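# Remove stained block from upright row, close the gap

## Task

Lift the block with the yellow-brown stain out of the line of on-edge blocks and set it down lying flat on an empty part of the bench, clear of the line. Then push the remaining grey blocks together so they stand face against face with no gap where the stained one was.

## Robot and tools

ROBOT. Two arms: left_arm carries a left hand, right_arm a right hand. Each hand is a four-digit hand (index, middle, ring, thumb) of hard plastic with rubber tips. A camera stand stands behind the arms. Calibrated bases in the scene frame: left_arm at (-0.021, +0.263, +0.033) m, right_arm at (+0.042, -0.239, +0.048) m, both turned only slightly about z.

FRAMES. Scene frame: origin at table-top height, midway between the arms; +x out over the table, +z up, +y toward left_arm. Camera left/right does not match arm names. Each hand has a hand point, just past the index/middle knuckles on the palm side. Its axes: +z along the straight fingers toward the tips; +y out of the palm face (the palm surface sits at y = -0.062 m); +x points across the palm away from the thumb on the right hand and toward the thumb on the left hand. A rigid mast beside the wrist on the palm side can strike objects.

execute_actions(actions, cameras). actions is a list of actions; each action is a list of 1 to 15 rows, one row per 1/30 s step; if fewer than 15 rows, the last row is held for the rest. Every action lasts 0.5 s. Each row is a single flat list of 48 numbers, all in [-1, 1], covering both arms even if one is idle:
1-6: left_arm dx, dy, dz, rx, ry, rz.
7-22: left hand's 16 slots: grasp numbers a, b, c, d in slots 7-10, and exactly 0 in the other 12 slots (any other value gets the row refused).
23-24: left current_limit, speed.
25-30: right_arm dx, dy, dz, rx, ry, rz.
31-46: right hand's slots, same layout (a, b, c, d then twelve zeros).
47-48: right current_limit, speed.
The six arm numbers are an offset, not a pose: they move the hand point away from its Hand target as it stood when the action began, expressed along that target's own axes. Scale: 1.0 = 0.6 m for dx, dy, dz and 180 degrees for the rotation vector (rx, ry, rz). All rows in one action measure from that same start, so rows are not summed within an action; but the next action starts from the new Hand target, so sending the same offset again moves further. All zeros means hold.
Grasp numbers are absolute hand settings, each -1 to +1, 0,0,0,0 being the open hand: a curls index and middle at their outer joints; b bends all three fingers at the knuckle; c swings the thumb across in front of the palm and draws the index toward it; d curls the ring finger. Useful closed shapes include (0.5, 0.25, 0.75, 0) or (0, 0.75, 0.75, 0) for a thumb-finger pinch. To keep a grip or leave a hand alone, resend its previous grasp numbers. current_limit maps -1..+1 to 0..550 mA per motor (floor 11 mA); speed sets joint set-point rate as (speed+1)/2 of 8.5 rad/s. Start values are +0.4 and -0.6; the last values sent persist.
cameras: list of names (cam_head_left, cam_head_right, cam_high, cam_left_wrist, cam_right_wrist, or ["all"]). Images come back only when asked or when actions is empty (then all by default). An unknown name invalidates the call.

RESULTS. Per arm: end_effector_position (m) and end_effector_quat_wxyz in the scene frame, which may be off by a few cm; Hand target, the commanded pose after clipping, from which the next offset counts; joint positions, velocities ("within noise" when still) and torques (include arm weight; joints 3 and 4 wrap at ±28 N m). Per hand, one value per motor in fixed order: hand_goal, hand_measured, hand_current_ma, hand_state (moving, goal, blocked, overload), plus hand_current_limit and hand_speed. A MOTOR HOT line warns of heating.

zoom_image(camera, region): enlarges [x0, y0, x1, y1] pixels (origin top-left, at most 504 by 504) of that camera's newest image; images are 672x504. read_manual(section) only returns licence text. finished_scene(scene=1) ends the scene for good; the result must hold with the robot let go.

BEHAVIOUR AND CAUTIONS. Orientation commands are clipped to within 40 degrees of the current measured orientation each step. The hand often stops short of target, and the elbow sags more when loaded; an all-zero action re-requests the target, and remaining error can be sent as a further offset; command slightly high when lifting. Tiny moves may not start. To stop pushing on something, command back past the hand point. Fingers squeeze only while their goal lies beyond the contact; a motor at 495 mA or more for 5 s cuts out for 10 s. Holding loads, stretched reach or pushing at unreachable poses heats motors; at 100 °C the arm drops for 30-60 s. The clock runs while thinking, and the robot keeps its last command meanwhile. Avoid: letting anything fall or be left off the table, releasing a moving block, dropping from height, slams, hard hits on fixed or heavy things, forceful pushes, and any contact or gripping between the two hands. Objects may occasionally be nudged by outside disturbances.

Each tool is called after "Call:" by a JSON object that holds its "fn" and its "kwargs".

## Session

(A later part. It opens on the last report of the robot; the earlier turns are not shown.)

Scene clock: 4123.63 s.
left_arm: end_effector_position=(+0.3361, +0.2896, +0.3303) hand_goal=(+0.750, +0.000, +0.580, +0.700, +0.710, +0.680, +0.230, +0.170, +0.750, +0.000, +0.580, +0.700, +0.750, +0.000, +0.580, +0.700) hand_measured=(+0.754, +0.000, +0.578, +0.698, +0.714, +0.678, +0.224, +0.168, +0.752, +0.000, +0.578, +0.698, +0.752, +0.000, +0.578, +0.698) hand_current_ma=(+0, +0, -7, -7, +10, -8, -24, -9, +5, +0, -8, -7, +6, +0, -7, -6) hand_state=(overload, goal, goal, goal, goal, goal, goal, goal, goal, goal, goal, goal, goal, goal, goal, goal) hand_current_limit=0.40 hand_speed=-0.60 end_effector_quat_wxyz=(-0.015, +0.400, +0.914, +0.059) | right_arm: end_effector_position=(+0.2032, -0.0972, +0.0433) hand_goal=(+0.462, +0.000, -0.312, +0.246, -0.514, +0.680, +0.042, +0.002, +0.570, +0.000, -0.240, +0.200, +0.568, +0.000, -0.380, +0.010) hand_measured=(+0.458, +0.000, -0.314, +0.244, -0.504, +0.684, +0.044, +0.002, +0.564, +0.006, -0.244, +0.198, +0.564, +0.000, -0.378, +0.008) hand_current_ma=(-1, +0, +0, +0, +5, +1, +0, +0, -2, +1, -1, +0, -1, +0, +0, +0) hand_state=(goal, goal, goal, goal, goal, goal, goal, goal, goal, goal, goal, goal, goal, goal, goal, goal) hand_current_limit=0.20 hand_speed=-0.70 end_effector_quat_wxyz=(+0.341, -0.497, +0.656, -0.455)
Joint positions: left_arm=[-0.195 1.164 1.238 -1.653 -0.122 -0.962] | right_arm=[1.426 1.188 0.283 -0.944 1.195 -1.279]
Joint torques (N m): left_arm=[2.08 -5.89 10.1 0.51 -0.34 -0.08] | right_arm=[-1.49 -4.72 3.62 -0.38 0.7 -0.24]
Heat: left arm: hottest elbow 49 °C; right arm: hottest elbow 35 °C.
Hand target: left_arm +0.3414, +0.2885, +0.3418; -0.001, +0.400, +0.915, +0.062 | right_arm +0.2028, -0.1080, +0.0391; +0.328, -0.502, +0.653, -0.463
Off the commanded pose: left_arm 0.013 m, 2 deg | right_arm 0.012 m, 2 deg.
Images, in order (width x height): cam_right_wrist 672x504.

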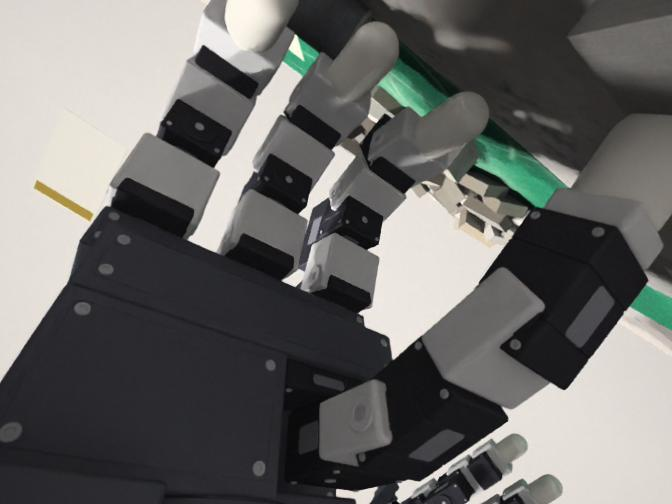

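Call:
{"fn": "execute_actions", "kwargs": {"actions": [[[0,0,0,0,0,0,0,0,0,0,0,0,0,0,0,0,0,0,0,0,0,0,0.4,-0.6,0.0125,-0.001,0.0045,0,0,0,0.5,0.1,0.75,0.6,0,0,0,0,0,0,0,0,0,0,0,0,0.2,-0.7]]], "cameras": ["cam_right_wrist"]}}

Call:
{"fn": "zoom_image", "kwargs": {"camera": "cam_right_wrist", "region": [450, 0, 672, 167]}}

Scene clock: 4132.23 s.
left_arm: end_effector_position=(+0.3361, +0.2896, +0.3303) hand_goal=(+0.750, +0.000, +0.580, +0.700, +0.710, +0.680, +0.230, +0.170, +0.750, +0.000, +0.580, +0.700, +0.750, +0.000, +0.580, +0.700) hand_measured=(+0.754, +0.000, +0.578, +0.698, +0.714, +0.678, +0.224, +0.168, +0.752, +0.000, +0.578, +0.698, +0.752, +0.000, +0.578, +0.698) hand_current_ma=(+0, +0, -7, -7, +10, -8, -24, -9, +5, +0, -8, -7, +6, +0, -7, -6) hand_state=(overload, goal, goal, goal, goal, goal, goal, goal, goal, goal, goal, goal, goal, goal, goal, goal) hand_current_limit=0.40 hand_speed=-0.60 end_effector_quat_wxyz=(-0.015, +0.400, +0.914, +0.059) | right_arm: end_effector_position=(+0.2043, -0.0997, +0.0450) hand_goal=(+0.462, +0.000, -0.312, +0.246, -0.514, +0.680, +0.042, +0.002, +0.570, +0.000, -0.240, +0.200, +0.568, +0.000, -0.380, +0.010) hand_measured=(+0.458, +0.000, -0.314, +0.244, -0.506, +0.684, +0.044, +0.002, +0.554, +0.016, -0.248, +0.198, +0.564, +0.000, -0.378, +0.008) hand_current_ma=(-1, +0, +0, +0, +3, +1, +0, +0, -10, +7, -3, +0, -1, +0, +0, +0) hand_state=(goal, goal, goal, goal, goal, goal, goal, goal, goal, goal, goal, goal, goal, goal, goal, goal) hand_current_limit=0.20 hand_speed=-0.70 end_effector_quat_wxyz=(+0.347, -0.492, +0.660, -0.450)
Joint positions: left_arm=[-0.195 1.164 1.238 -1.653 -0.122 -0.962] | right_arm=[1.417 1.147 0.266 -0.926 1.197 -1.301]
Joint torques (N m): left_arm=[2.02 -5.77 10.1 0.53 -0.33 -0.08] | right_arm=[-1.79 -4.13 3.44 -0.53 0.74 -0.34]
Heat: left arm: hottest elbow 49 °C; right arm: hottest elbow 35 °C.
Hand target: left_arm +0.3414, +0.2885, +0.3418; -0.001, +0.400, +0.915, +0.062 | right_arm +0.2034, -0.1159, +0.0390; +0.328, -0.502, +0.653, -0.463
Off the commanded pose: left_arm 0.013 m, 2 deg | right_arm 0.017 m, 3 deg.
Images, in order (width x height): cam_right_wrist 672x504.

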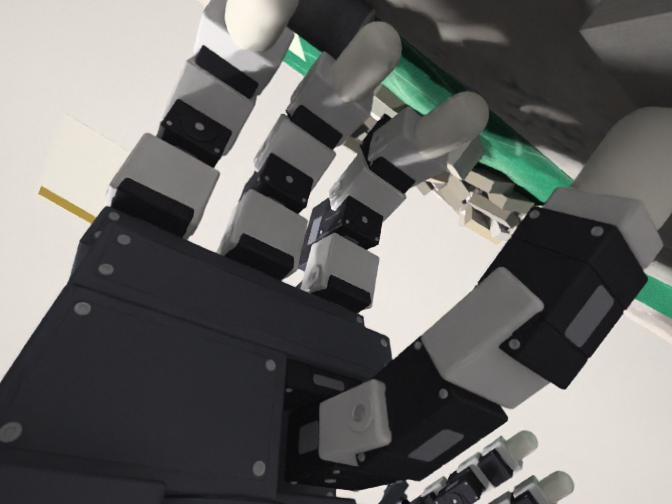

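Scaled by 2.270 from the camera's 672x504 image, which has a finer 960x720 frame.

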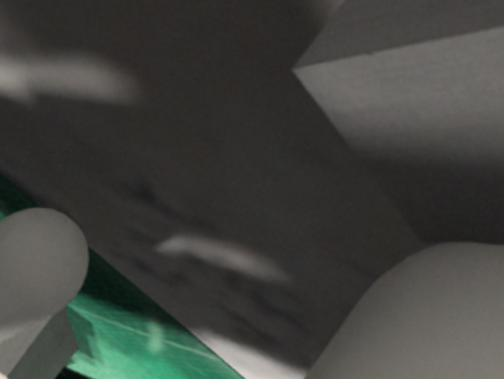

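Call:
{"fn": "execute_actions", "kwargs": {"actions": [[[0,0,0,0,0,0,0,0,0,0,0,0,0,0,0,0,0,0,0,0,0,0,0.4,-0.6,-0.0125,0.001,-0.0045,0,0,0,0.5,0.3,0.75,0.6,0,0,0,0,0,0,0,0,0,0,0,0,0.2,-0.7]],[[0,0,0,0,0,0,0,0,0,0,0,0,0,0,0,0,0,0,0,0,0,0,0.4,-0.6,0.004,-0.001,0.002,0,0,0,0.5,0.3,0.75,0.6,0,0,0,0,0,0,0,0,0,0,0,0,0.2,-0.7]]], "cameras": ["cam_right_wrist","cam_high","cam_left_wrist"]}}

Call:
{"fn": "zoom_image", "kwargs": {"camera": "cam_right_wrist", "region": [450, 0, 672, 167]}}

Scene clock: 4171.73 s.
left_arm: end_effector_position=(+0.3361, +0.2896, +0.3303) hand_goal=(+0.750, +0.000, +0.580, +0.700, +0.710, +0.680, +0.230, +0.170, +0.750, +0.000, +0.580, +0.700, +0.750, +0.000, +0.580, +0.700) hand_measured=(+0.754, +0.000, +0.578, +0.698, +0.714, +0.678, +0.224, +0.168, +0.752, +0.000, +0.578, +0.698, +0.752, +0.000, +0.578, +0.698) hand_current_ma=(+0, +0, -7, -7, +10, -8, -24, -9, +5, +0, -8, -7, +6, +0, -7, -6) hand_state=(overload, goal, goal, goal, goal, goal, goal, goal, goal, goal, goal, goal, goal, goal, goal, goal) hand_current_limit=0.40 hand_speed=-0.60 end_effector_quat_wxyz=(-0.015, +0.400, +0.914, +0.059) | right_arm: end_effector_position=(+0.2066, -0.1033, +0.0451) hand_goal=(+0.192, +0.000, -0.252, +0.286, -0.514, +0.680, +0.042, +0.042, +0.220, +0.000, -0.280, +0.200, +0.268, +0.000, -0.380, +0.050) hand_measured=(+0.192, +0.000, -0.254, +0.284, -0.500, +0.686, +0.042, +0.042, +0.300, -0.002, -0.268, +0.198, +0.258, +0.000, -0.384, +0.048) hand_current_ma=(+0, +0, +0, +0, +7, +2, +0, +0, +153, +0, +6, +0, -5, +0, -1, +0) hand_state=(goal, goal, goal, goal, goal, goal, goal, goal, blocked, goal, goal, goal, goal, goal, goal, goal) hand_current_limit=0.20 hand_speed=-0.70 end_effector_quat_wxyz=(+0.345, -0.495, +0.650, -0.461)
Joint positions: left_arm=[-0.195 1.164 1.238 -1.653 -0.122 -0.962] | right_arm=[1.414 1.162 0.266 -0.928 1.216 -1.311]
Joint torques (N m): left_arm=[2.02 -5.83 10.13 0.55 -0.34 -0.08] | right_arm=[-1.14 -3.72 4.33 -0.5 0 -0.14]
Heat: left arm: hottest elbow 49 °C; right arm: hottest elbow 35 °C.
Hand target: left_arm +0.3414, +0.2885, +0.3418; -0.001, +0.400, +0.915, +0.062 | right_arm +0.2034, -0.1106, +0.0394; +0.328, -0.502, +0.653, -0.463
Off the commanded pose: left_arm 0.013 m, 2 deg | right_arm 0.010 m, 2 deg.
Images, in order (width x height): cam_high 672x504, cam_left_wrist 672x504, cam_right_wrist 672x504.

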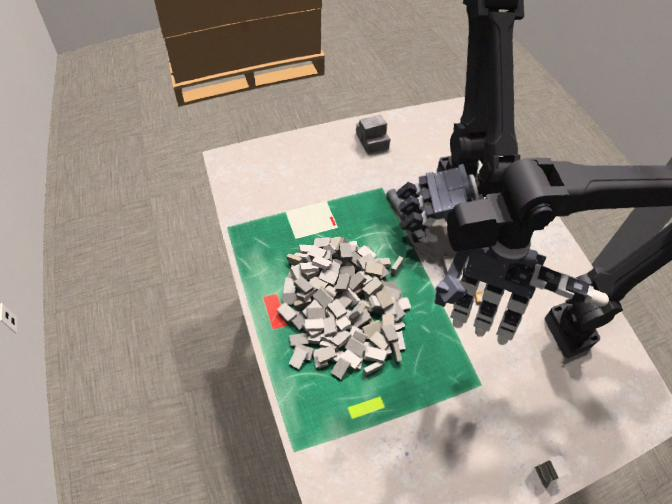

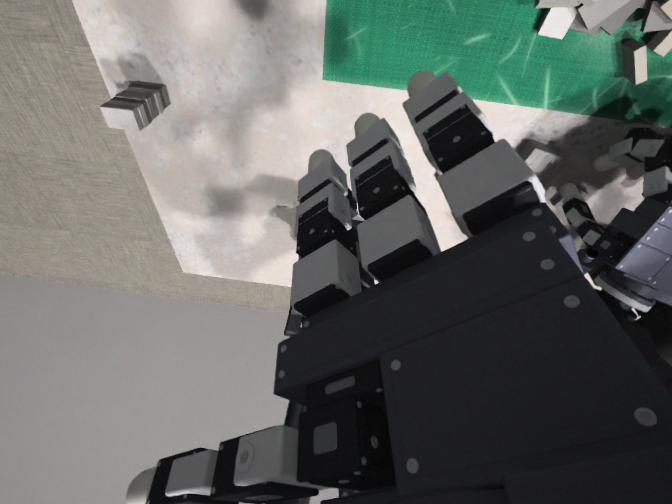

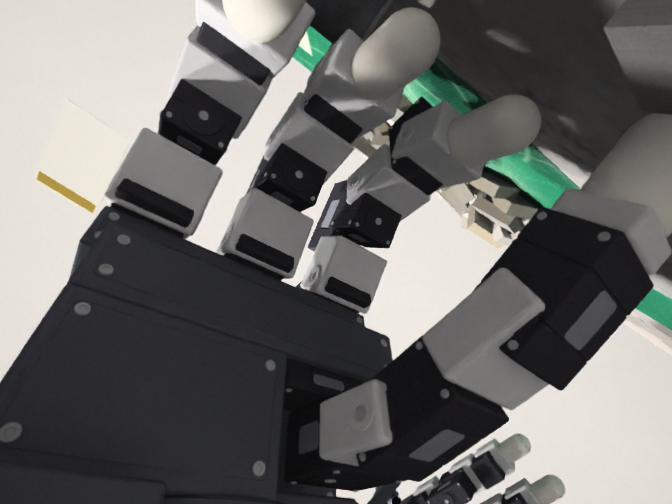

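Scaled by 2.270 from the camera's 672x504 image, which has a finer 960x720 frame.

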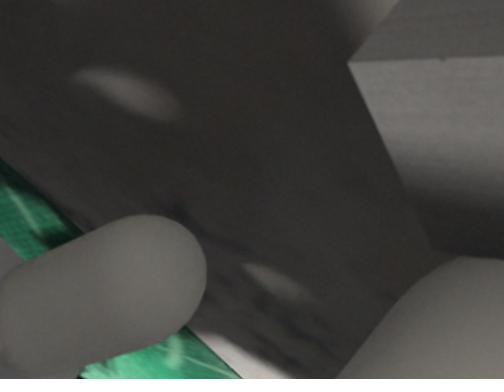

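Call:
{"fn": "zoom_image", "kwargs": {"camera": "cam_high", "region": [360, 150, 500, 260]}}

Call:
{"fn": "zoom_image", "kwargs": {"camera": "cam_right_wrist", "region": [180, 0, 480, 225]}}

Scaled by 3.600 from the camera's 672x504 image, which has a finer 960x720 frame.

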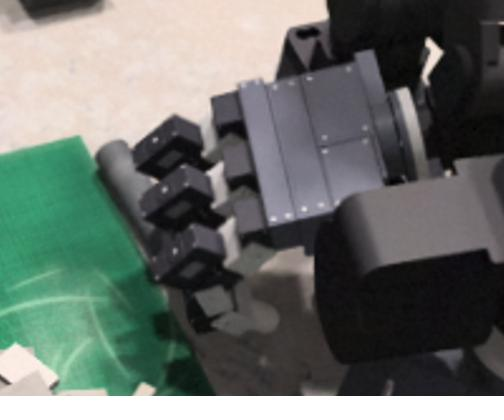

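Scaled by 1.680 from the camera's 672x504 image, which has a finer 960x720 frame.

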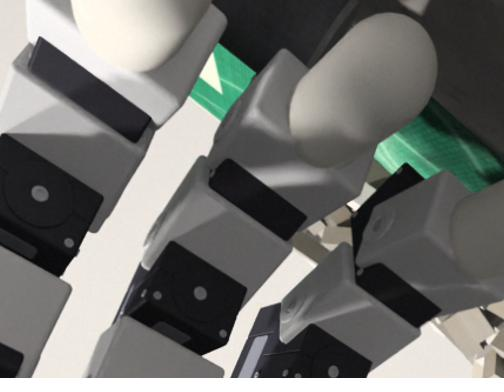

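Call:
{"fn": "execute_actions", "kwargs": {"actions": [[[0,0,0,0,0,0,0,0,0,0,0,0,0,0,0,0,0,0,0,0,0,0,0.4,-0.6,-0.0107,-0.0536,-0.0245,0,0,0,0.5,0.3,0.75,0.6,0,0,0,0,0,0,0,0,0,0,0,0,0.2,-0.7]],[[0,0,0,0,0,0,0,0,0,0,0,0,0,0,0,0,0,0,0,0,0,0,0.4,-0.6,0.0117,0.0147,-0.0372,0,0,0,0.5,0.1,0.75,0.6,0,0,0,0,0,0,0,0,0,0,0,0,0.2,-0.7]],[[0,0,0,0,0,0,0,0,0,0,0,0,0,0,0,0,0,0,0,0,0,0,0.4,-0.6,0.0189,0.0142,-0.0352,-0.0004,0.0104,0.004,0.5,0.1,0.75,0.6,0,0,0,0,0,0,0,0,0,0,0,0,0.2,-0.7]]], "cameras": ["cam_right_wrist","cam_left_wrist"]}}

Call:
{"fn": "zoom_image", "kwargs": {"camera": "cam_right_wrist", "region": [450, 0, 672, 167]}}

Call:
{"fn": "zoom_image", "kwargs": {"camera": "cam_left_wrist", "region": [510, 130, 630, 210]}}

Scene clock: 4218.53 s.
left_arm: end_effector_position=(+0.3361, +0.2896, +0.3303) hand_goal=(+0.750, +0.000, +0.580, +0.700, +0.710, +0.680, +0.230, +0.170, +0.750, +0.000, +0.580, +0.700, +0.750, +0.000, +0.580, +0.700) hand_measured=(+0.754, +0.000, +0.578, +0.698, +0.714, +0.678, +0.224, +0.168, +0.752, +0.000, +0.578, +0.698, +0.752, +0.000, +0.578, +0.698) hand_current_ma=(+0, +0, -7, -7, +10, -8, -24, -9, +5, +0, -8, -7, +6, +0, -7, -6) hand_state=(overload, goal, goal, goal, goal, goal, goal, goal, goal, goal, goal, goal, goal, goal, goal, goal) hand_current_limit=0.40 hand_speed=-0.60 end_effector_quat_wxyz=(-0.015, +0.400, +0.914, +0.059) | right_arm: end_effector_position=(+0.1872, -0.1105, +0.0739) hand_goal=(+0.462, +0.000, -0.312, +0.246, -0.514, +0.680, +0.042, +0.002, +0.570, +0.000, -0.240, +0.200, +0.568, +0.000, -0.380, +0.010) hand_measured=(+0.448, +0.000, -0.308, +0.250, -0.514, +0.682, +0.042, +0.004, +0.556, -0.002, -0.242, +0.198, +0.552, +0.000, -0.382, +0.014) hand_current_ma=(-7, +0, +1, +1, +0, +0, +0, +1, -9, +0, +0, +0, -11, +0, +0, +1) hand_state=(goal, goal, goal, goal, goal, goal, goal, goal, goal, goal, goal, goal, goal, goal, goal, goal) hand_current_limit=0.20 hand_speed=-0.70 end_effector_quat_wxyz=(+0.343, -0.511, +0.631, -0.473)
Joint positions: left_arm=[-0.195 1.164 1.238 -1.653 -0.122 -0.962] | right_arm=[1.549 1.134 0.32 -1.318 1.186 -1.027]
Joint torques (N m): left_arm=[2.08 -5.83 10.14 0.54 -0.34 -0.09] | right_arm=[-0.26 -3.55 7.3 -1.61 -1.35 0.19]
Heat: left arm: hottest elbow 49 °C; right arm: hottest elbow 36 °C.
Hand target: left_arm +0.3414, +0.2885, +0.3418; -0.001, +0.400, +0.915, +0.062 | right_arm +0.1794, -0.1028, +0.0743; +0.327, -0.505, +0.653, -0.459 (last step not sent: back at the drive's target)
Off the commanded pose: left_arm 0.013 m, 2 deg | right_arm 0.034 m, 5 deg.
ARM HIT: the right arm struck itself hard. It can cost score.
pose unreachable (right arm): on one or more control steps of this call, first in action 2 (counted from 0), this arm could not follow its commanded pose, so it was not sent that pose on those steps. It may still have moved: this result reports where it is.
cause: moving toward the commanded pose would bring two parts of the arm too close to each other (joints 2 (shoulder) to 6 (wrist roll) lie between them).
Images, in order (width x height): cam_left_wrist 672x504, cam_right_wrist 672x504.

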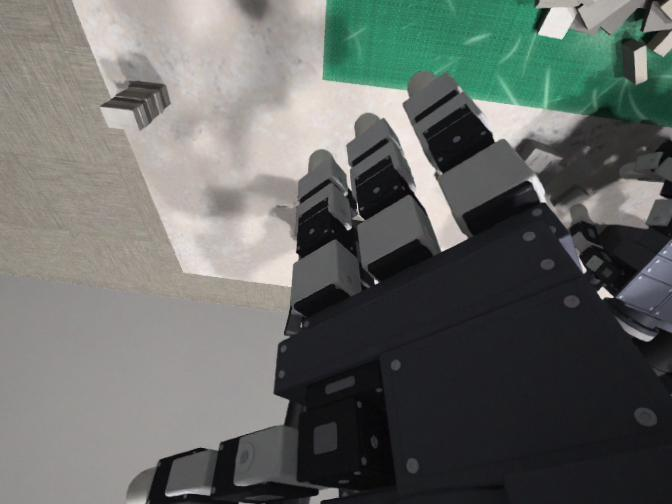

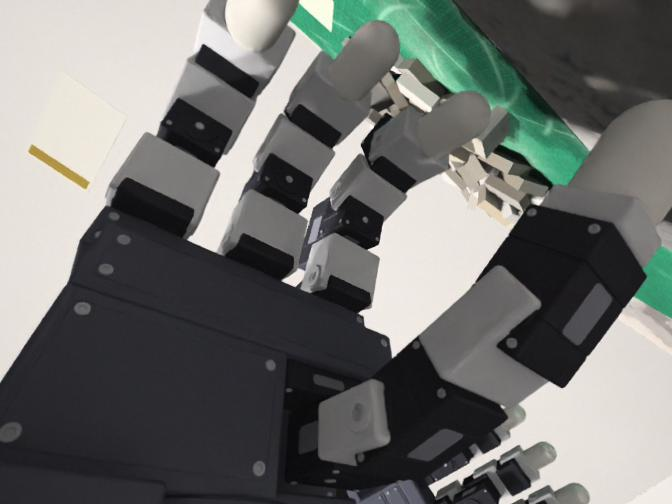

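Scaled by 2.270 from the camera's 672x504 image, which has a finer 960x720 frame.

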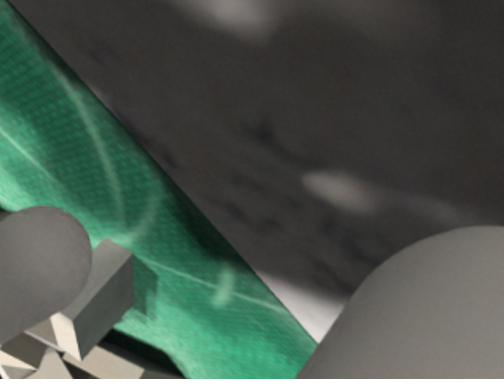

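Scaled by 4.200 from the camera's 672x504 image, which has a finer 960x720 frame.

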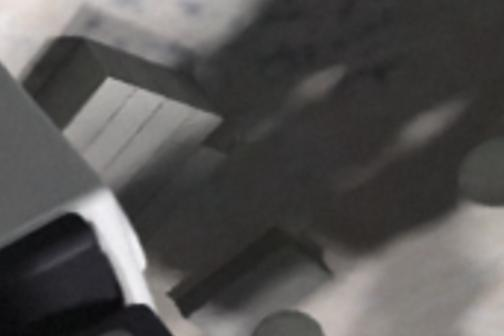

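Call:
{"fn": "execute_actions", "kwargs": {"actions": [[[0,0,0,0,0,0,0,0,0,0,0,0,0,0,0,0,0,0,0,0,0,0,0.4,-0.6,-0.037,-0.0153,-0.0128,0,0,0,0.5,0.1,0.75,0.6,0,0,0,0,0,0,0,0,0,0,0,0,0.2,-0.7]],[[0,0,0,0,0,0,0,0,0,0,0,0,0,0,0,0,0,0,0,0,0,0,0.4,-0.6,0.0022,0.0105,-0.036,0,0,0,0.2,0.5,1.0,0.6,0,0,0,0,0,0,0,0,0,0,0,0,0.2,-0.7]]], "cameras": ["cam_left_wrist","cam_right_wrist"]}}

Call:
{"fn": "zoom_image", "kwargs": {"camera": "cam_left_wrist", "region": [510, 130, 630, 210]}}

Scene clock: 4258.97 s.
left_arm: end_effector_position=(+0.3361, +0.2896, +0.3303) hand_goal=(+0.750, +0.000, +0.580, +0.700, +0.710, +0.680, +0.230, +0.170, +0.750, +0.000, +0.580, +0.700, +0.750, +0.000, +0.580, +0.700) hand_measured=(+0.754, +0.000, +0.578, +0.698, +0.714, +0.678, +0.224, +0.168, +0.752, +0.000, +0.578, +0.698, +0.752, +0.000, +0.578, +0.698) hand_current_ma=(+0, +0, -7, -7, +10, -8, -24, -9, +5, +0, -8, -7, +6, +0, -7, -6) hand_state=(overload, goal, goal, goal, goal, goal, goal, goal, goal, goal, goal, goal, goal, goal, goal, goal) hand_current_limit=0.40 hand_speed=-0.60 end_effector_quat_wxyz=(-0.015, +0.400, +0.914, +0.059) | right_arm: end_effector_position=(+0.1616, -0.0846, +0.0823) hand_goal=(-0.194, +0.000, -0.060, +0.610, -0.970, +0.680, -0.020, +0.090, -0.054, +0.000, +0.160, +0.710, +0.000, +0.000, -0.380, +0.120) hand_measured=(-0.190, +0.000, -0.062, +0.608, -0.960, +0.682, -0.018, +0.088, -0.054, +0.000, +0.158, +0.708, +0.002, +0.000, -0.380, +0.118) hand_current_ma=(+1, +0, +0, +0, +4, +0, +0, +0, +0, +0, +0, +0, +0, +0, +0, +0) hand_state=(goal, goal, goal, goal, goal, goal, goal, goal, goal, goal, goal, goal, goal, goal, goal, goal) hand_current_limit=0.20 hand_speed=-0.70 end_effector_quat_wxyz=(+0.326, -0.508, +0.651, -0.461)
Joint positions: left_arm=[-0.195 1.164 1.238 -1.653 -0.122 -0.962] | right_arm=[1.664 1.239 0.42 -1.486 1.06 -0.816]
Joint torques (N m): left_arm=[1.96 -5.83 10.14 0.55 -0.33 -0.07] | right_arm=[-0.15 -3.9 6.72 -1.83 0.4 0.09]
Heat: left arm: hottest elbow 49 °C; right arm: hottest elbow 36 °C.
Hand target: left_arm +0.3414, +0.2885, +0.3418; -0.001, +0.400, +0.915, +0.062 | right_arm +0.1600, -0.0751, +0.0868; +0.327, -0.505, +0.653, -0.459
Off the commanded pose: left_arm 0.013 m, 2 deg | right_arm 0.011 m, 0 deg.
Images, in order (width x height): cam_left_wrist 672x504, cam_right_wrist 672x504.

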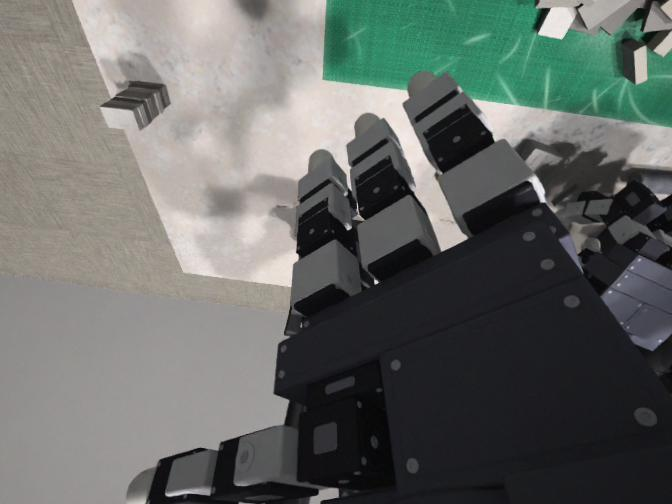

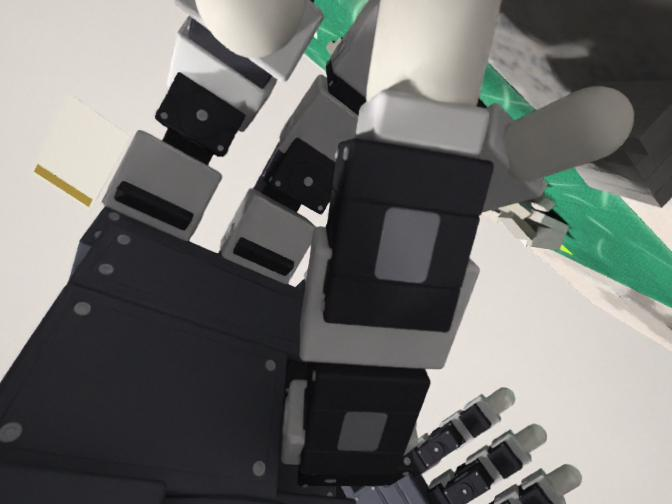

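Scaled by 4.200 from the camera's 672x504 image, which has a finer 960x720 frame.

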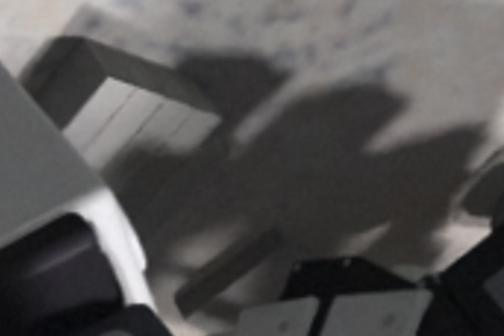

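Call:
{"fn": "execute_actions", "kwargs": {"actions": [[[0,0,0,0,0,0,0,0,0,0,0,0,0,0,0,0,0,0,0,0,0,0,0.4,-0.6,0.0148,0.0203,-0.0413,0,0,0,0.2,0.5,1.0,0.6,0,0,0,0,0,0,0,0,0,0,0,0,0.2,-0.7]],[[0,0,0,0,0,0,0,0,0,0,0,0,0,0,0,0,0,0,0,0,0,0,0.4,-0.6,0.0037,0.0275,0.0122,0,0,0,0.2,0.5,1.0,0.6,0,0,0,0,0,0,0,0,0,0,0,0,0.2,-0.7]]], "cameras": ["cam_left_wrist","cam_right_wrist"]}}

Call:
{"fn": "zoom_image", "kwargs": {"camera": "cam_left_wrist", "region": [510, 130, 630, 210]}}

Call:
{"fn": "zoom_image", "kwargs": {"camera": "cam_right_wrist", "region": [450, 0, 672, 167]}}

Scene clock: 4280.37 s.
left_arm: end_effector_position=(+0.3361, +0.2896, +0.3303) hand_goal=(+0.750, +0.000, +0.580, +0.700, +0.710, +0.680, +0.230, +0.170, +0.750, +0.000, +0.580, +0.700, +0.750, +0.000, +0.580, +0.700) hand_measured=(+0.754, +0.000, +0.578, +0.698, +0.714, +0.678, +0.224, +0.168, +0.752, +0.000, +0.578, +0.698, +0.752, +0.000, +0.578, +0.698) hand_current_ma=(+0, +0, -7, -7, +10, -8, -24, -9, +5, +0, -8, -7, +6, +0, -7, -6) hand_state=(overload, goal, goal, goal, goal, goal, goal, goal, goal, goal, goal, goal, goal, goal, goal, goal) hand_current_limit=0.40 hand_speed=-0.60 end_effector_quat_wxyz=(-0.015, +0.400, +0.914, +0.059) | right_arm: end_effector_position=(+0.1320, -0.0810, +0.0696) hand_goal=(-0.194, +0.000, -0.060, +0.610, -0.970, +0.680, -0.020, +0.090, -0.054, +0.000, +0.160, +0.710, +0.000, +0.000, -0.380, +0.120) hand_measured=(-0.192, +0.000, -0.060, +0.608, -0.962, +0.682, -0.020, +0.088, -0.054, +0.000, +0.158, +0.708, +0.000, +0.000, -0.380, +0.118) hand_current_ma=(+0, +0, +0, +0, +3, +0, +0, +0, +0, +0, +0, +0, +0, +0, +0, +0) hand_state=(goal, goal, goal, goal, goal, goal, goal, goal, goal, goal, goal, goal, goal, goal, goal, goal) hand_current_limit=0.20 hand_speed=-0.70 end_effector_quat_wxyz=(+0.324, -0.508, +0.649, -0.463)
Joint positions: left_arm=[-0.195 1.164 1.238 -1.653 -0.122 -0.962] | right_arm=[1.825 1.37 0.441 -1.554 0.942 -0.612]
Joint torques (N m): left_arm=[2.08 -5.77 10.18 0.51 -0.33 -0.08] | right_arm=[-0.32 -5.36 3.47 -1.06 0.28 0.1]
Heat: left arm: hottest elbow 49 °C; right arm: hottest elbow 36 °C.
Hand target: left_arm +0.3414, +0.2885, +0.3418; -0.001, +0.400, +0.915, +0.062 | right_arm +0.1311, -0.0791, +0.0669; +0.327, -0.506, +0.653, -0.459
Off the commanded pose: left_arm 0.013 m, 2 deg | right_arm 0.003 m, 1 deg.
Images, in order (width x height): cam_left_wrist 672x504, cam_right_wrist 672x504.

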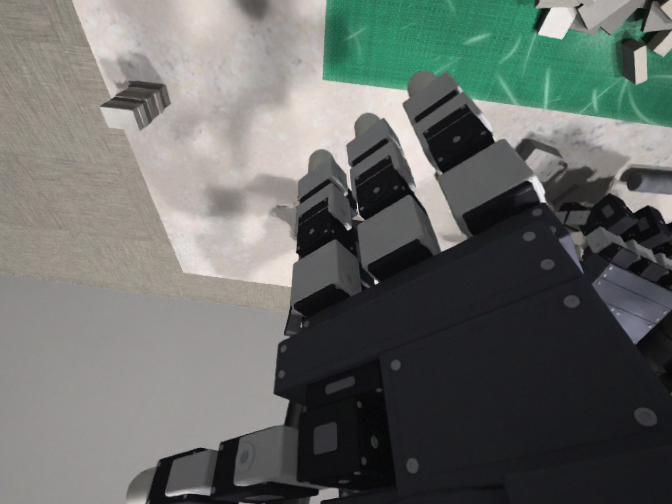

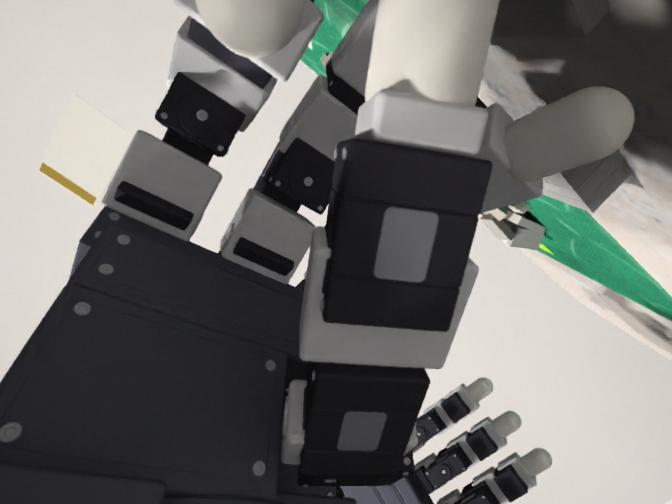

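Scaled by 4.200 from the camera's 672x504 image, which has a finer 960x720 frame.

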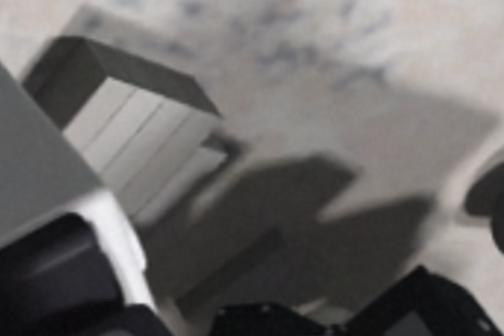

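Scaled by 2.270 from the camera's 672x504 image, which has a finer 960x720 frame.

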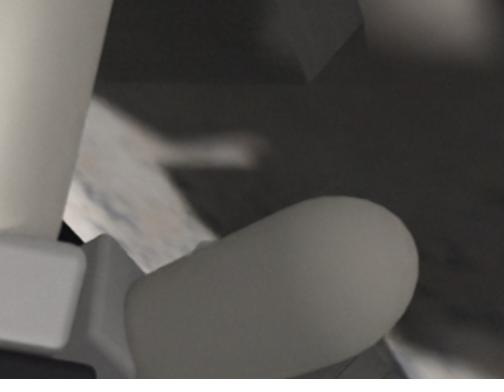

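Call:
{"fn": "execute_actions", "kwargs": {"actions": [[[0,0,0,0,0,0,0,0,0,0,0,0,0,0,0,0,0,0,0,0,0,0,0.4,-0.6,-0.0172,0.0062,0.001,0,0,0,0.2,0.5,1.0,0.6,0,0,0,0,0,0,0,0,0,0,0,0,0.2,-0.7]],[[0,0,0,0,0,0,0,0,0,0,0,0,0,0,0,0,0,0,0,0,0,0,0.4,-0.6,-0.0125,0.0005,-0.0005,0,0,0,0.2,0.5,1.0,0.6,0,0,0,0,0,0,0,0,0,0,0,0,0.2,-0.7]]], "cameras": ["cam_left_wrist","cam_right_wrist"]}}

Call:
{"fn": "zoom_image", "kwargs": {"camera": "cam_left_wrist", "region": [510, 130, 630, 210]}}

Call:
{"fn": "zoom_image", "kwargs": {"camera": "cam_right_wrist", "region": [450, 0, 672, 167]}}

Scene clock: 4307.50 s.
left_arm: end_effector_position=(+0.3361, +0.2896, +0.3303) hand_goal=(+0.750, +0.000, +0.580, +0.700, +0.710, +0.680, +0.230, +0.170, +0.750, +0.000, +0.580, +0.700, +0.750, +0.000, +0.580, +0.700) hand_measured=(+0.754, +0.000, +0.578, +0.698, +0.714, +0.678, +0.224, +0.168, +0.752, +0.000, +0.578, +0.698, +0.752, +0.000, +0.578, +0.698) hand_current_ma=(+0, +0, -7, -7, +10, -8, -24, -9, +5, +0, -8, -7, +6, +0, -7, -6) hand_state=(overload, goal, goal, goal, goal, goal, goal, goal, goal, goal, goal, goal, goal, goal, goal, goal) hand_current_limit=0.40 hand_speed=-0.60 end_effector_quat_wxyz=(-0.015, +0.400, +0.914, +0.059) | right_arm: end_effector_position=(+0.1356, -0.0760, +0.0635) hand_goal=(-0.194, +0.000, -0.060, +0.610, -0.970, +0.680, -0.020, +0.090, -0.054, +0.000, +0.160, +0.710, +0.000, +0.000, -0.380, +0.120) hand_measured=(-0.192, +0.000, -0.060, +0.608, -0.964, +0.682, -0.020, +0.088, -0.064, -0.014, +0.154, +0.708, +0.000, +0.000, -0.380, +0.118) hand_current_ma=(+0, +0, +0, +0, +2, +0, +0, +0, -5, -5, -2, +0, +0, +0, +0, +0) hand_state=(goal, goal, goal, goal, goal, goal, goal, goal, goal, goal, goal, goal, goal, goal, goal, goal) hand_current_limit=0.20 hand_speed=-0.70 end_effector_quat_wxyz=(+0.322, -0.511, +0.644, -0.469)
Joint positions: left_arm=[-0.195 1.164 1.238 -1.653 -0.122 -0.962] | right_arm=[1.802 1.409 0.45 -1.518 0.963 -0.641]
Joint torques (N m): left_arm=[2.08 -5.89 10.13 0.55 -0.34 -0.07] | right_arm=[-1.2 -5.3 5.31 -0.85 0.56 -0.04]
Heat: left arm: hottest elbow 49 °C; right arm: hottest elbow 36 °C.
Hand target: left_arm +0.3414, +0.2885, +0.3418; -0.001, +0.400, +0.915, +0.062 | right_arm +0.1348, -0.0619, +0.0623; +0.327, -0.506, +0.653, -0.459
Off the commanded pose: left_arm 0.013 m, 2 deg | right_arm 0.014 m, 2 deg.
Images, in order (width x height): cam_left_wrist 672x504, cam_right_wrist 672x504.

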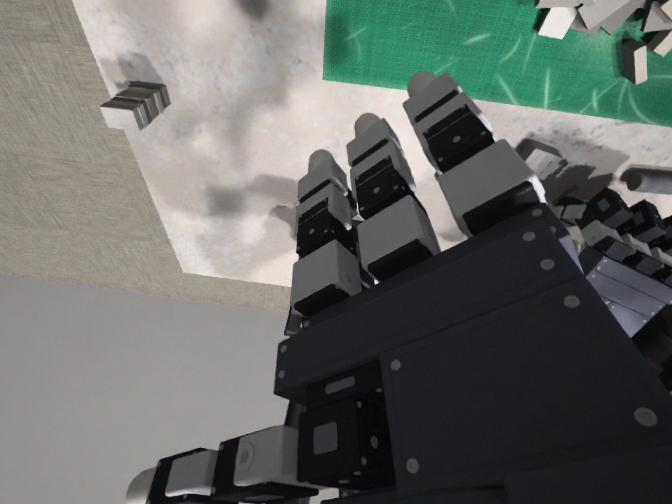

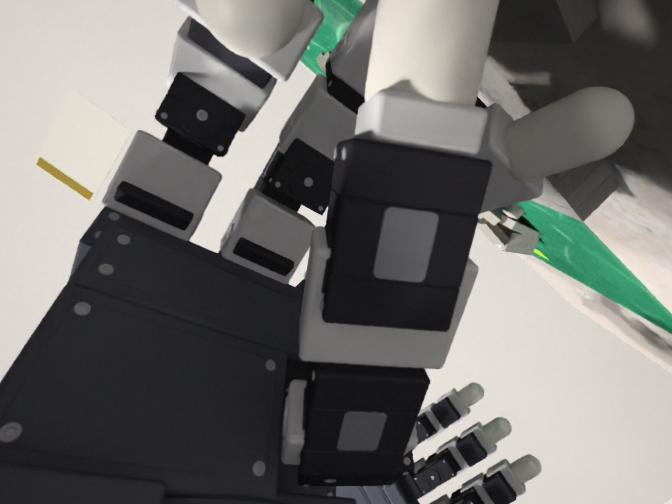

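Scaled by 4.200 from the camera's 672x504 image, which has a finer 960x720 frame.

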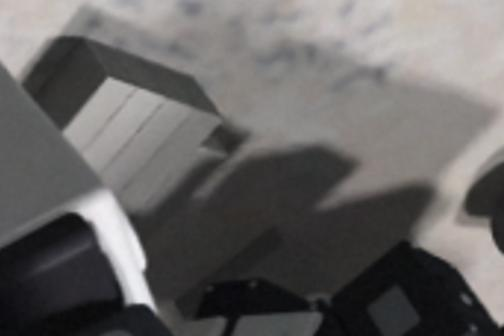

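Scaled by 2.270 from the camera's 672x504 image, which has a finer 960x720 frame.

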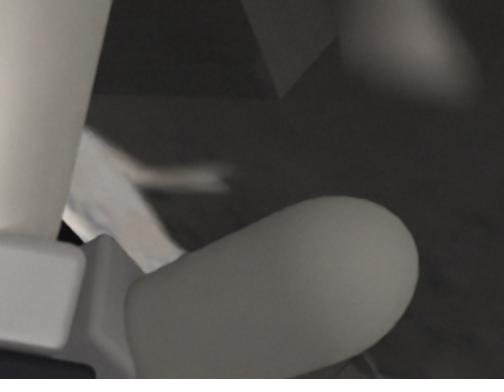

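Call:
{"fn": "execute_actions", "kwargs": {"actions": [[[0,0,0,0,0,0,0,0,0,0,0,0,0,0,0,0,0,0,0,0,0,0,0.4,-0.6,-0.0178,0.0032,-0.0098,0,0,0,0.2,0.5,1.0,0.6,0,0,0,0,0,0,0,0,0,0,0,0,0.2,-0.7]]], "cameras": ["cam_left_wrist","cam_right_wrist"]}}

Call:
{"fn": "zoom_image", "kwargs": {"camera": "cam_left_wrist", "region": [510, 130, 630, 210]}}

Call:
{"fn": "zoom_image", "kwargs": {"camera": "cam_right_wrist", "region": [450, 0, 672, 167]}}

Scene clock: 4317.77 s.
left_arm: end_effector_position=(+0.3361, +0.2896, +0.3303) hand_goal=(+0.750, +0.000, +0.580, +0.700, +0.710, +0.680, +0.230, +0.170, +0.750, +0.000, +0.580, +0.700, +0.750, +0.000, +0.580, +0.700) hand_measured=(+0.754, +0.000, +0.578, +0.698, +0.714, +0.678, +0.224, +0.168, +0.752, +0.000, +0.578, +0.698, +0.752, +0.000, +0.578, +0.698) hand_current_ma=(+0, +0, -7, -7, +10, -8, -24, -9, +5, +0, -8, -7, +6, +0, -7, -6) hand_state=(overload, goal, goal, goal, goal, goal, goal, goal, goal, goal, goal, goal, goal, goal, goal, goal) hand_current_limit=0.40 hand_speed=-0.60 end_effector_quat_wxyz=(-0.015, +0.400, +0.914, +0.059) | right_arm: end_effector_position=(+0.1337, -0.0706, +0.0616) hand_goal=(-0.194, +0.000, -0.060, +0.610, -0.970, +0.680, -0.020, +0.090, -0.054, +0.000, +0.160, +0.710, +0.000, +0.000, -0.380, +0.120) hand_measured=(-0.192, +0.000, -0.060, +0.608, -0.964, +0.682, -0.020, +0.088, -0.056, -0.044, +0.154, +0.708, +0.000, +0.000, -0.380, +0.118) hand_current_ma=(+0, +0, +0, +0, +2, +0, +0, +0, +0, -40, -2, +0, +0, +0, +0, +0) hand_state=(goal, goal, goal, goal, goal, goal, goal, goal, goal, blocked, goal, goal, goal, goal, goal, goal) hand_current_limit=0.20 hand_speed=-0.70 end_effector_quat_wxyz=(+0.316, -0.518, +0.637, -0.476)
Joint positions: left_arm=[-0.195 1.164 1.238 -1.653 -0.122 -0.962] | right_arm=[1.802 1.442 0.472 -1.518 0.963 -0.658]
Joint torques (N m): left_arm=[2.02 -5.77 10.13 0.54 -0.33 -0.08] | right_arm=[-0.97 -5.95 6.04 -1.03 0.45 0.18]
Heat: left arm: hottest elbow 49 °C; right arm: hottest elbow 36 °C.
Hand target: left_arm +0.3414, +0.2885, +0.3418; -0.001, +0.400, +0.915, +0.062 | right_arm +0.1318, -0.0499, +0.0623; +0.327, -0.506, +0.653, -0.459
Off the commanded pose: left_arm 0.013 m, 2 deg | right_arm 0.021 m, 3 deg.
Images, in order (width x height): cam_left_wrist 672x504, cam_right_wrist 672x504.

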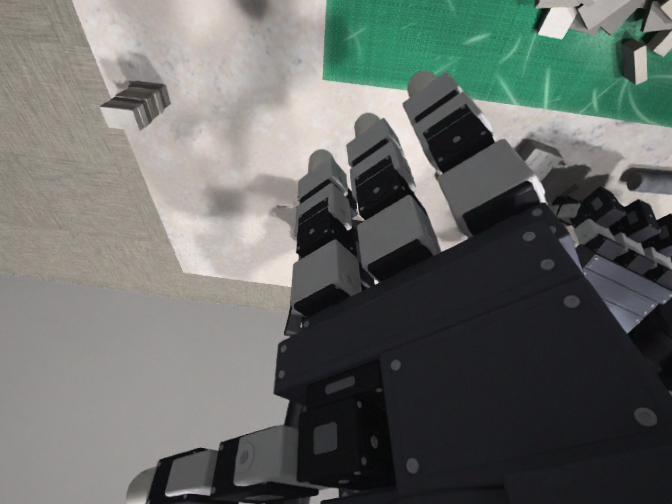

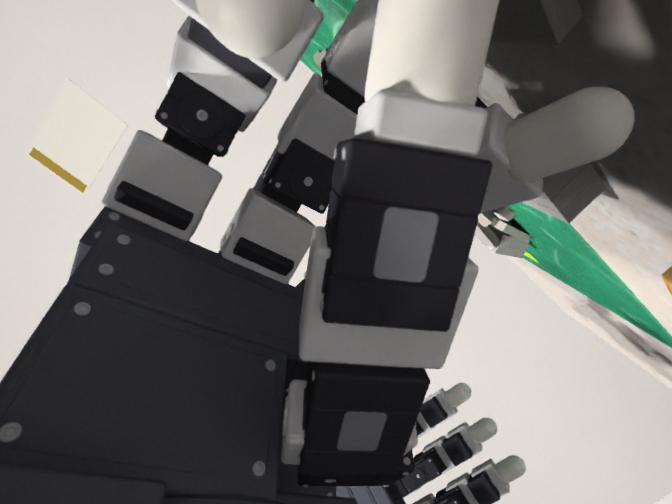

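Scaled by 4.200 from the camera's 672x504 image, which has a finer 960x720 frame.

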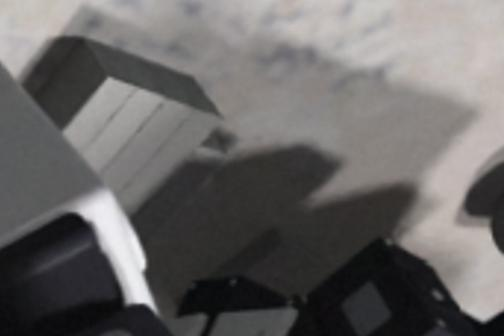

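Scaled by 2.270 from the camera's 672x504 image, which has a finer 960x720 frame.

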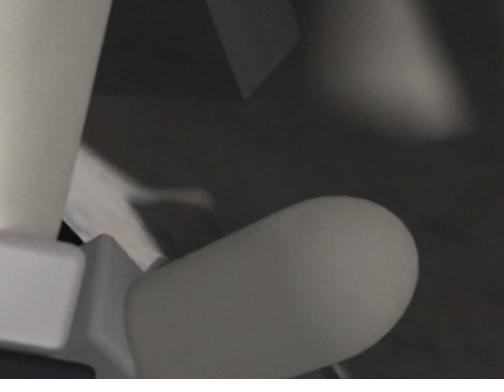

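Call:
{"fn": "execute_actions", "kwargs": {"actions": [[[0,0,0,0,0,0,0,0,0,0,0,0,0,0,0,0,0,0,0,0,0,0,0.4,-0.6,-0.0165,0.001,-0.0035,0,0,0,0.2,0.5,1.0,0.6,0,0,0,0,0,0,0,0,0,0,0,0,0.2,-0.7]]], "cameras": ["cam_left_wrist","cam_right_wrist"]}}

Call:
{"fn": "zoom_image", "kwargs": {"camera": "cam_left_wrist", "region": [510, 130, 630, 210]}}

Call:
{"fn": "zoom_image", "kwargs": {"camera": "cam_right_wrist", "region": [450, 0, 672, 167]}}

Scene clock: 4330.57 s.
left_arm: end_effector_position=(+0.3361, +0.2896, +0.3303) hand_goal=(+0.750, +0.000, +0.580, +0.700, +0.710, +0.680, +0.230, +0.170, +0.750, +0.000, +0.580, +0.700, +0.750, +0.000, +0.580, +0.700) hand_measured=(+0.754, +0.000, +0.578, +0.698, +0.714, +0.678, +0.224, +0.168, +0.752, +0.000, +0.578, +0.698, +0.752, +0.000, +0.578, +0.698) hand_current_ma=(+0, +0, -7, -7, +10, -8, -24, -9, +5, +0, -8, -7, +6, +0, -7, -6) hand_state=(overload, goal, goal, goal, goal, goal, goal, goal, goal, goal, goal, goal, goal, goal, goal, goal) hand_current_limit=0.40 hand_speed=-0.60 end_effector_quat_wxyz=(-0.015, +0.400, +0.914, +0.059) | right_arm: end_effector_position=(+0.1323, -0.0541, +0.0633) hand_goal=(-0.194, +0.000, -0.060, +0.610, -0.970, +0.680, -0.020, +0.090, -0.054, +0.000, +0.160, +0.710, +0.000, +0.000, -0.380, +0.120) hand_measured=(-0.192, +0.000, -0.060, +0.608, -0.964, +0.682, -0.020, +0.088, -0.052, -0.020, +0.160, +0.708, +0.000, +0.000, -0.380, +0.118) hand_current_ma=(+0, +0, +0, +0, +2, +0, +0, +0, +0, -11, +0, +0, +0, +0, +0, +0) hand_state=(goal, goal, goal, goal, goal, goal, goal, goal, goal, blocked, goal, goal, goal, goal, goal, goal) hand_current_limit=0.20 hand_speed=-0.70 end_effector_quat_wxyz=(+0.319, -0.516, +0.641, -0.470)
Joint positions: left_arm=[-0.195 1.164 1.238 -1.653 -0.122 -0.962] | right_arm=[1.792 1.459 0.509 -1.512 0.97 -0.668]
Joint torques (N m): left_arm=[2.02 -5.83 10.14 0.51 -0.34 -0.08] | right_arm=[-1.2 -6.18 5.29 -0.87 0.55 0.15]
Heat: left arm: hottest elbow 49 °C; right arm: hottest elbow 36 °C.
Hand target: left_arm +0.3414, +0.2885, +0.3418; -0.001, +0.400, +0.915, +0.062 | right_arm +0.1325, -0.0398, +0.0621; +0.327, -0.506, +0.653, -0.459
Off the commanded pose: left_arm 0.013 m, 2 deg | right_arm 0.014 m, 2 deg.
Images, in order (width x height): cam_left_wrist 672x504, cam_right_wrist 672x504.

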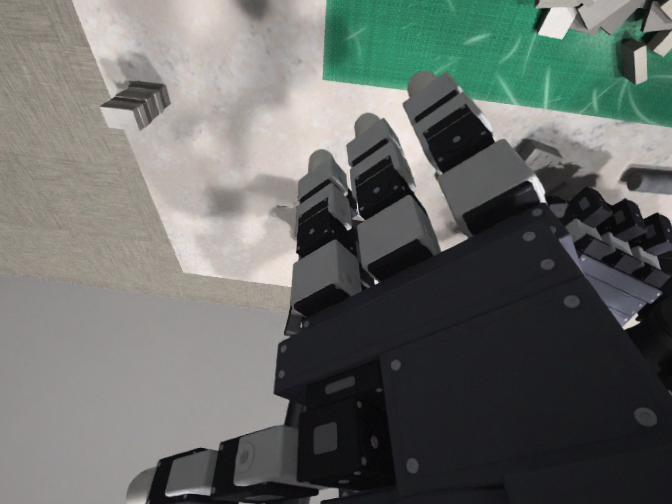

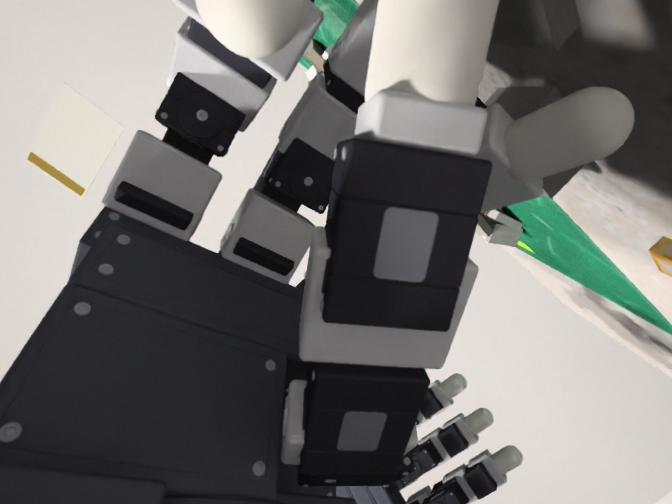

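Scaled by 4.200 from the camera's 672x504 image, which has a finer 960x720 frame.

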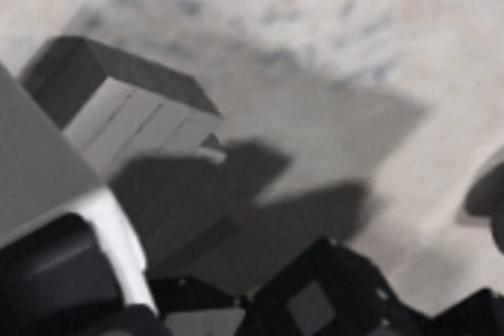

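Scaled by 2.270 from the camera's 672x504 image, which has a finer 960x720 frame.

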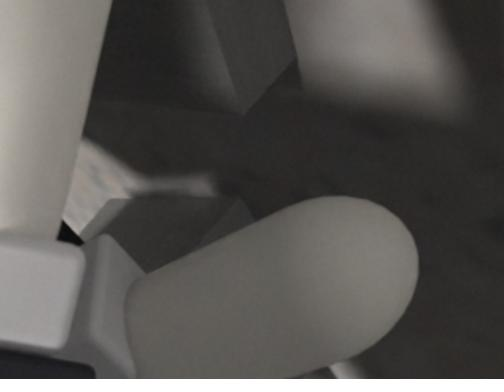

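Call:
{"fn": "zoom_image", "kwargs": {"camera": "cam_left_wrist", "region": [540, 165, 600, 210]}}

Scaled by 8.400 from the camera's 672x504 image, which has a finer 960x720 frame.

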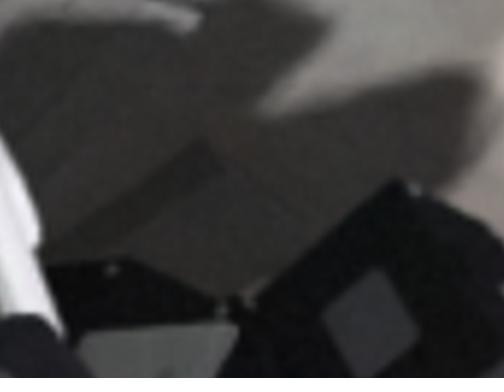

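Call:
{"fn": "execute_actions", "kwargs": {"actions": [[[0,0,0,0,0,0,0,0,0,0,0,0,0,0,0,0,0,0,0,0,0,0,0.4,-0.6,0.0269,-0.0359,-0.0061,0,0,0,0.2,0.5,1.0,0.6,0,0,0,0,0,0,0,0,0,0,0,0,0.2,-0.7]],[[0,0,0,0,0,0,0,0,0,0,0,0,0,0,0,0,0,0,0,0,0,0,0.4,-0.6,0.0283,-0.0071,0.0208,-0.0018,0.0465,0.0181,0.5,0.1,0.75,0.6,0,0,0,0,0,0,0,0,0,0,0,0,0.2,-0.7]],[[0,0,0,0,0,0,0,0,0,0,0,0,0,0,0,0,0,0,0,0,0,0,0.4,-0.6,0.0135,0.0063,0.0213,0,0,0,0.5,0.1,0.75,0.6,0,0,0,0,0,0,0,0,0,0,0,0,0.2,-0.7]]], "cameras": ["cam_left_wrist","cam_right_wrist"]}}

Call:
{"fn": "zoom_image", "kwargs": {"camera": "cam_left_wrist", "region": [520, 140, 610, 210]}}

Call:
{"fn": "zoom_image", "kwargs": {"camera": "cam_right_wrist", "region": [450, 0, 672, 167]}}

Scene clock: 4364.50 s.
left_arm: end_effector_position=(+0.3361, +0.2896, +0.3303) hand_goal=(+0.750, +0.000, +0.580, +0.700, +0.710, +0.680, +0.230, +0.170, +0.750, +0.000, +0.580, +0.700, +0.750, +0.000, +0.580, +0.700) hand_measured=(+0.754, +0.000, +0.578, +0.698, +0.714, +0.678, +0.224, +0.168, +0.752, +0.000, +0.578, +0.698, +0.752, +0.000, +0.578, +0.698) hand_current_ma=(+0, +0, -7, -7, +10, -8, -24, -9, +5, +0, -8, -7, +6, +0, -7, -6) hand_state=(overload, goal, goal, goal, goal, goal, goal, goal, goal, goal, goal, goal, goal, goal, goal, goal) hand_current_limit=0.40 hand_speed=-0.60 end_effector_quat_wxyz=(-0.015, +0.400, +0.914, +0.059) | right_arm: end_effector_position=(+0.1456, -0.0893, +0.0783) hand_goal=(+0.462, +0.000, -0.312, +0.246, -0.514, +0.680, +0.042, +0.002, +0.570, +0.000, -0.240, +0.200, +0.568, +0.000, -0.380, +0.010) hand_measured=(+0.450, +0.000, -0.308, +0.250, -0.516, +0.682, +0.040, +0.004, +0.556, -0.002, -0.238, +0.202, +0.552, +0.000, -0.380, +0.014) hand_current_ma=(-6, +0, +1, +1, +0, +0, +0, +1, -8, +0, +0, +1, -10, +0, +0, +1) hand_state=(goal, goal, goal, goal, goal, goal, goal, goal, goal, goal, goal, goal, goal, goal, goal, goal) hand_current_limit=0.20 hand_speed=-0.70 end_effector_quat_wxyz=(+0.291, -0.454, +0.688, -0.486)
Joint positions: left_arm=[-0.195 1.164 1.238 -1.653 -0.122 -0.962] | right_arm=[1.722 1.374 0.47 -1.62 0.903 -0.554]
Joint torques (N m): left_arm=[2.08 -5.83 10.13 0.55 -0.33 -0.07] | right_arm=[-1.08 -5.89 3.67 -1.13 0.51 -0.04]
Heat: left arm: hottest elbow 49 °C; right arm: hottest elbow 36 °C.
Hand target: left_arm +0.3414, +0.2885, +0.3418; -0.001, +0.400, +0.915, +0.062 | right_arm +0.1465, -0.0877, +0.0763; +0.290, -0.453, +0.690, -0.484
Off the commanded pose: left_arm 0.013 m, 2 deg | right_arm 0.003 m, 0 deg.
Images, in order (width x height): cam_left_wrist 672x504, cam_right_wrist 672x504.

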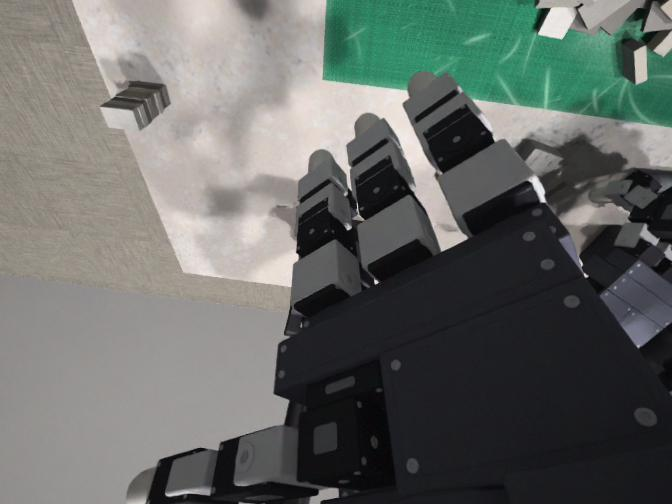

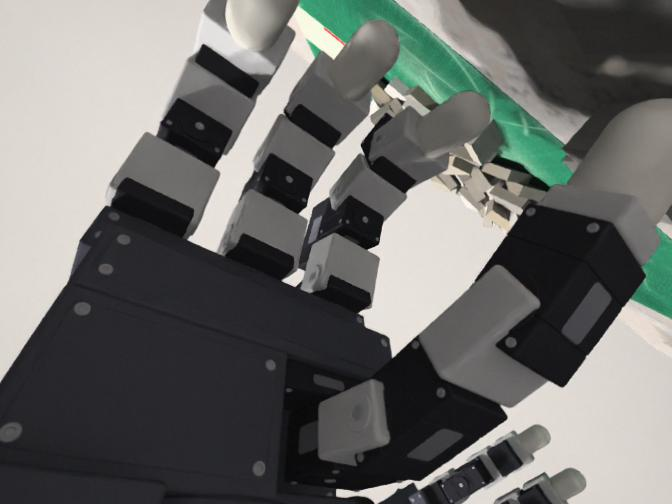

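Scaled by 5.600 from the camera's 672x504 image, which has a finer 960x720 frame.

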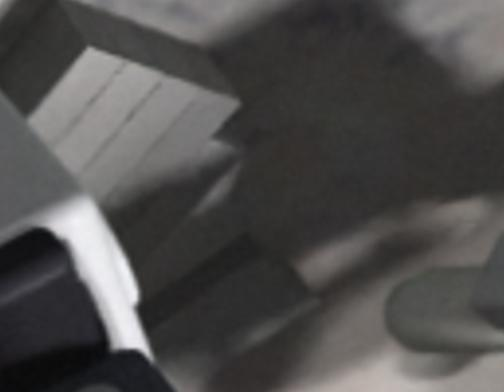

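Scaled by 2.270 from the camera's 672x504 image, which has a finer 960x720 frame.

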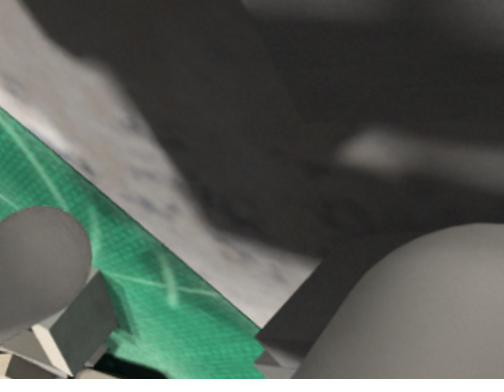

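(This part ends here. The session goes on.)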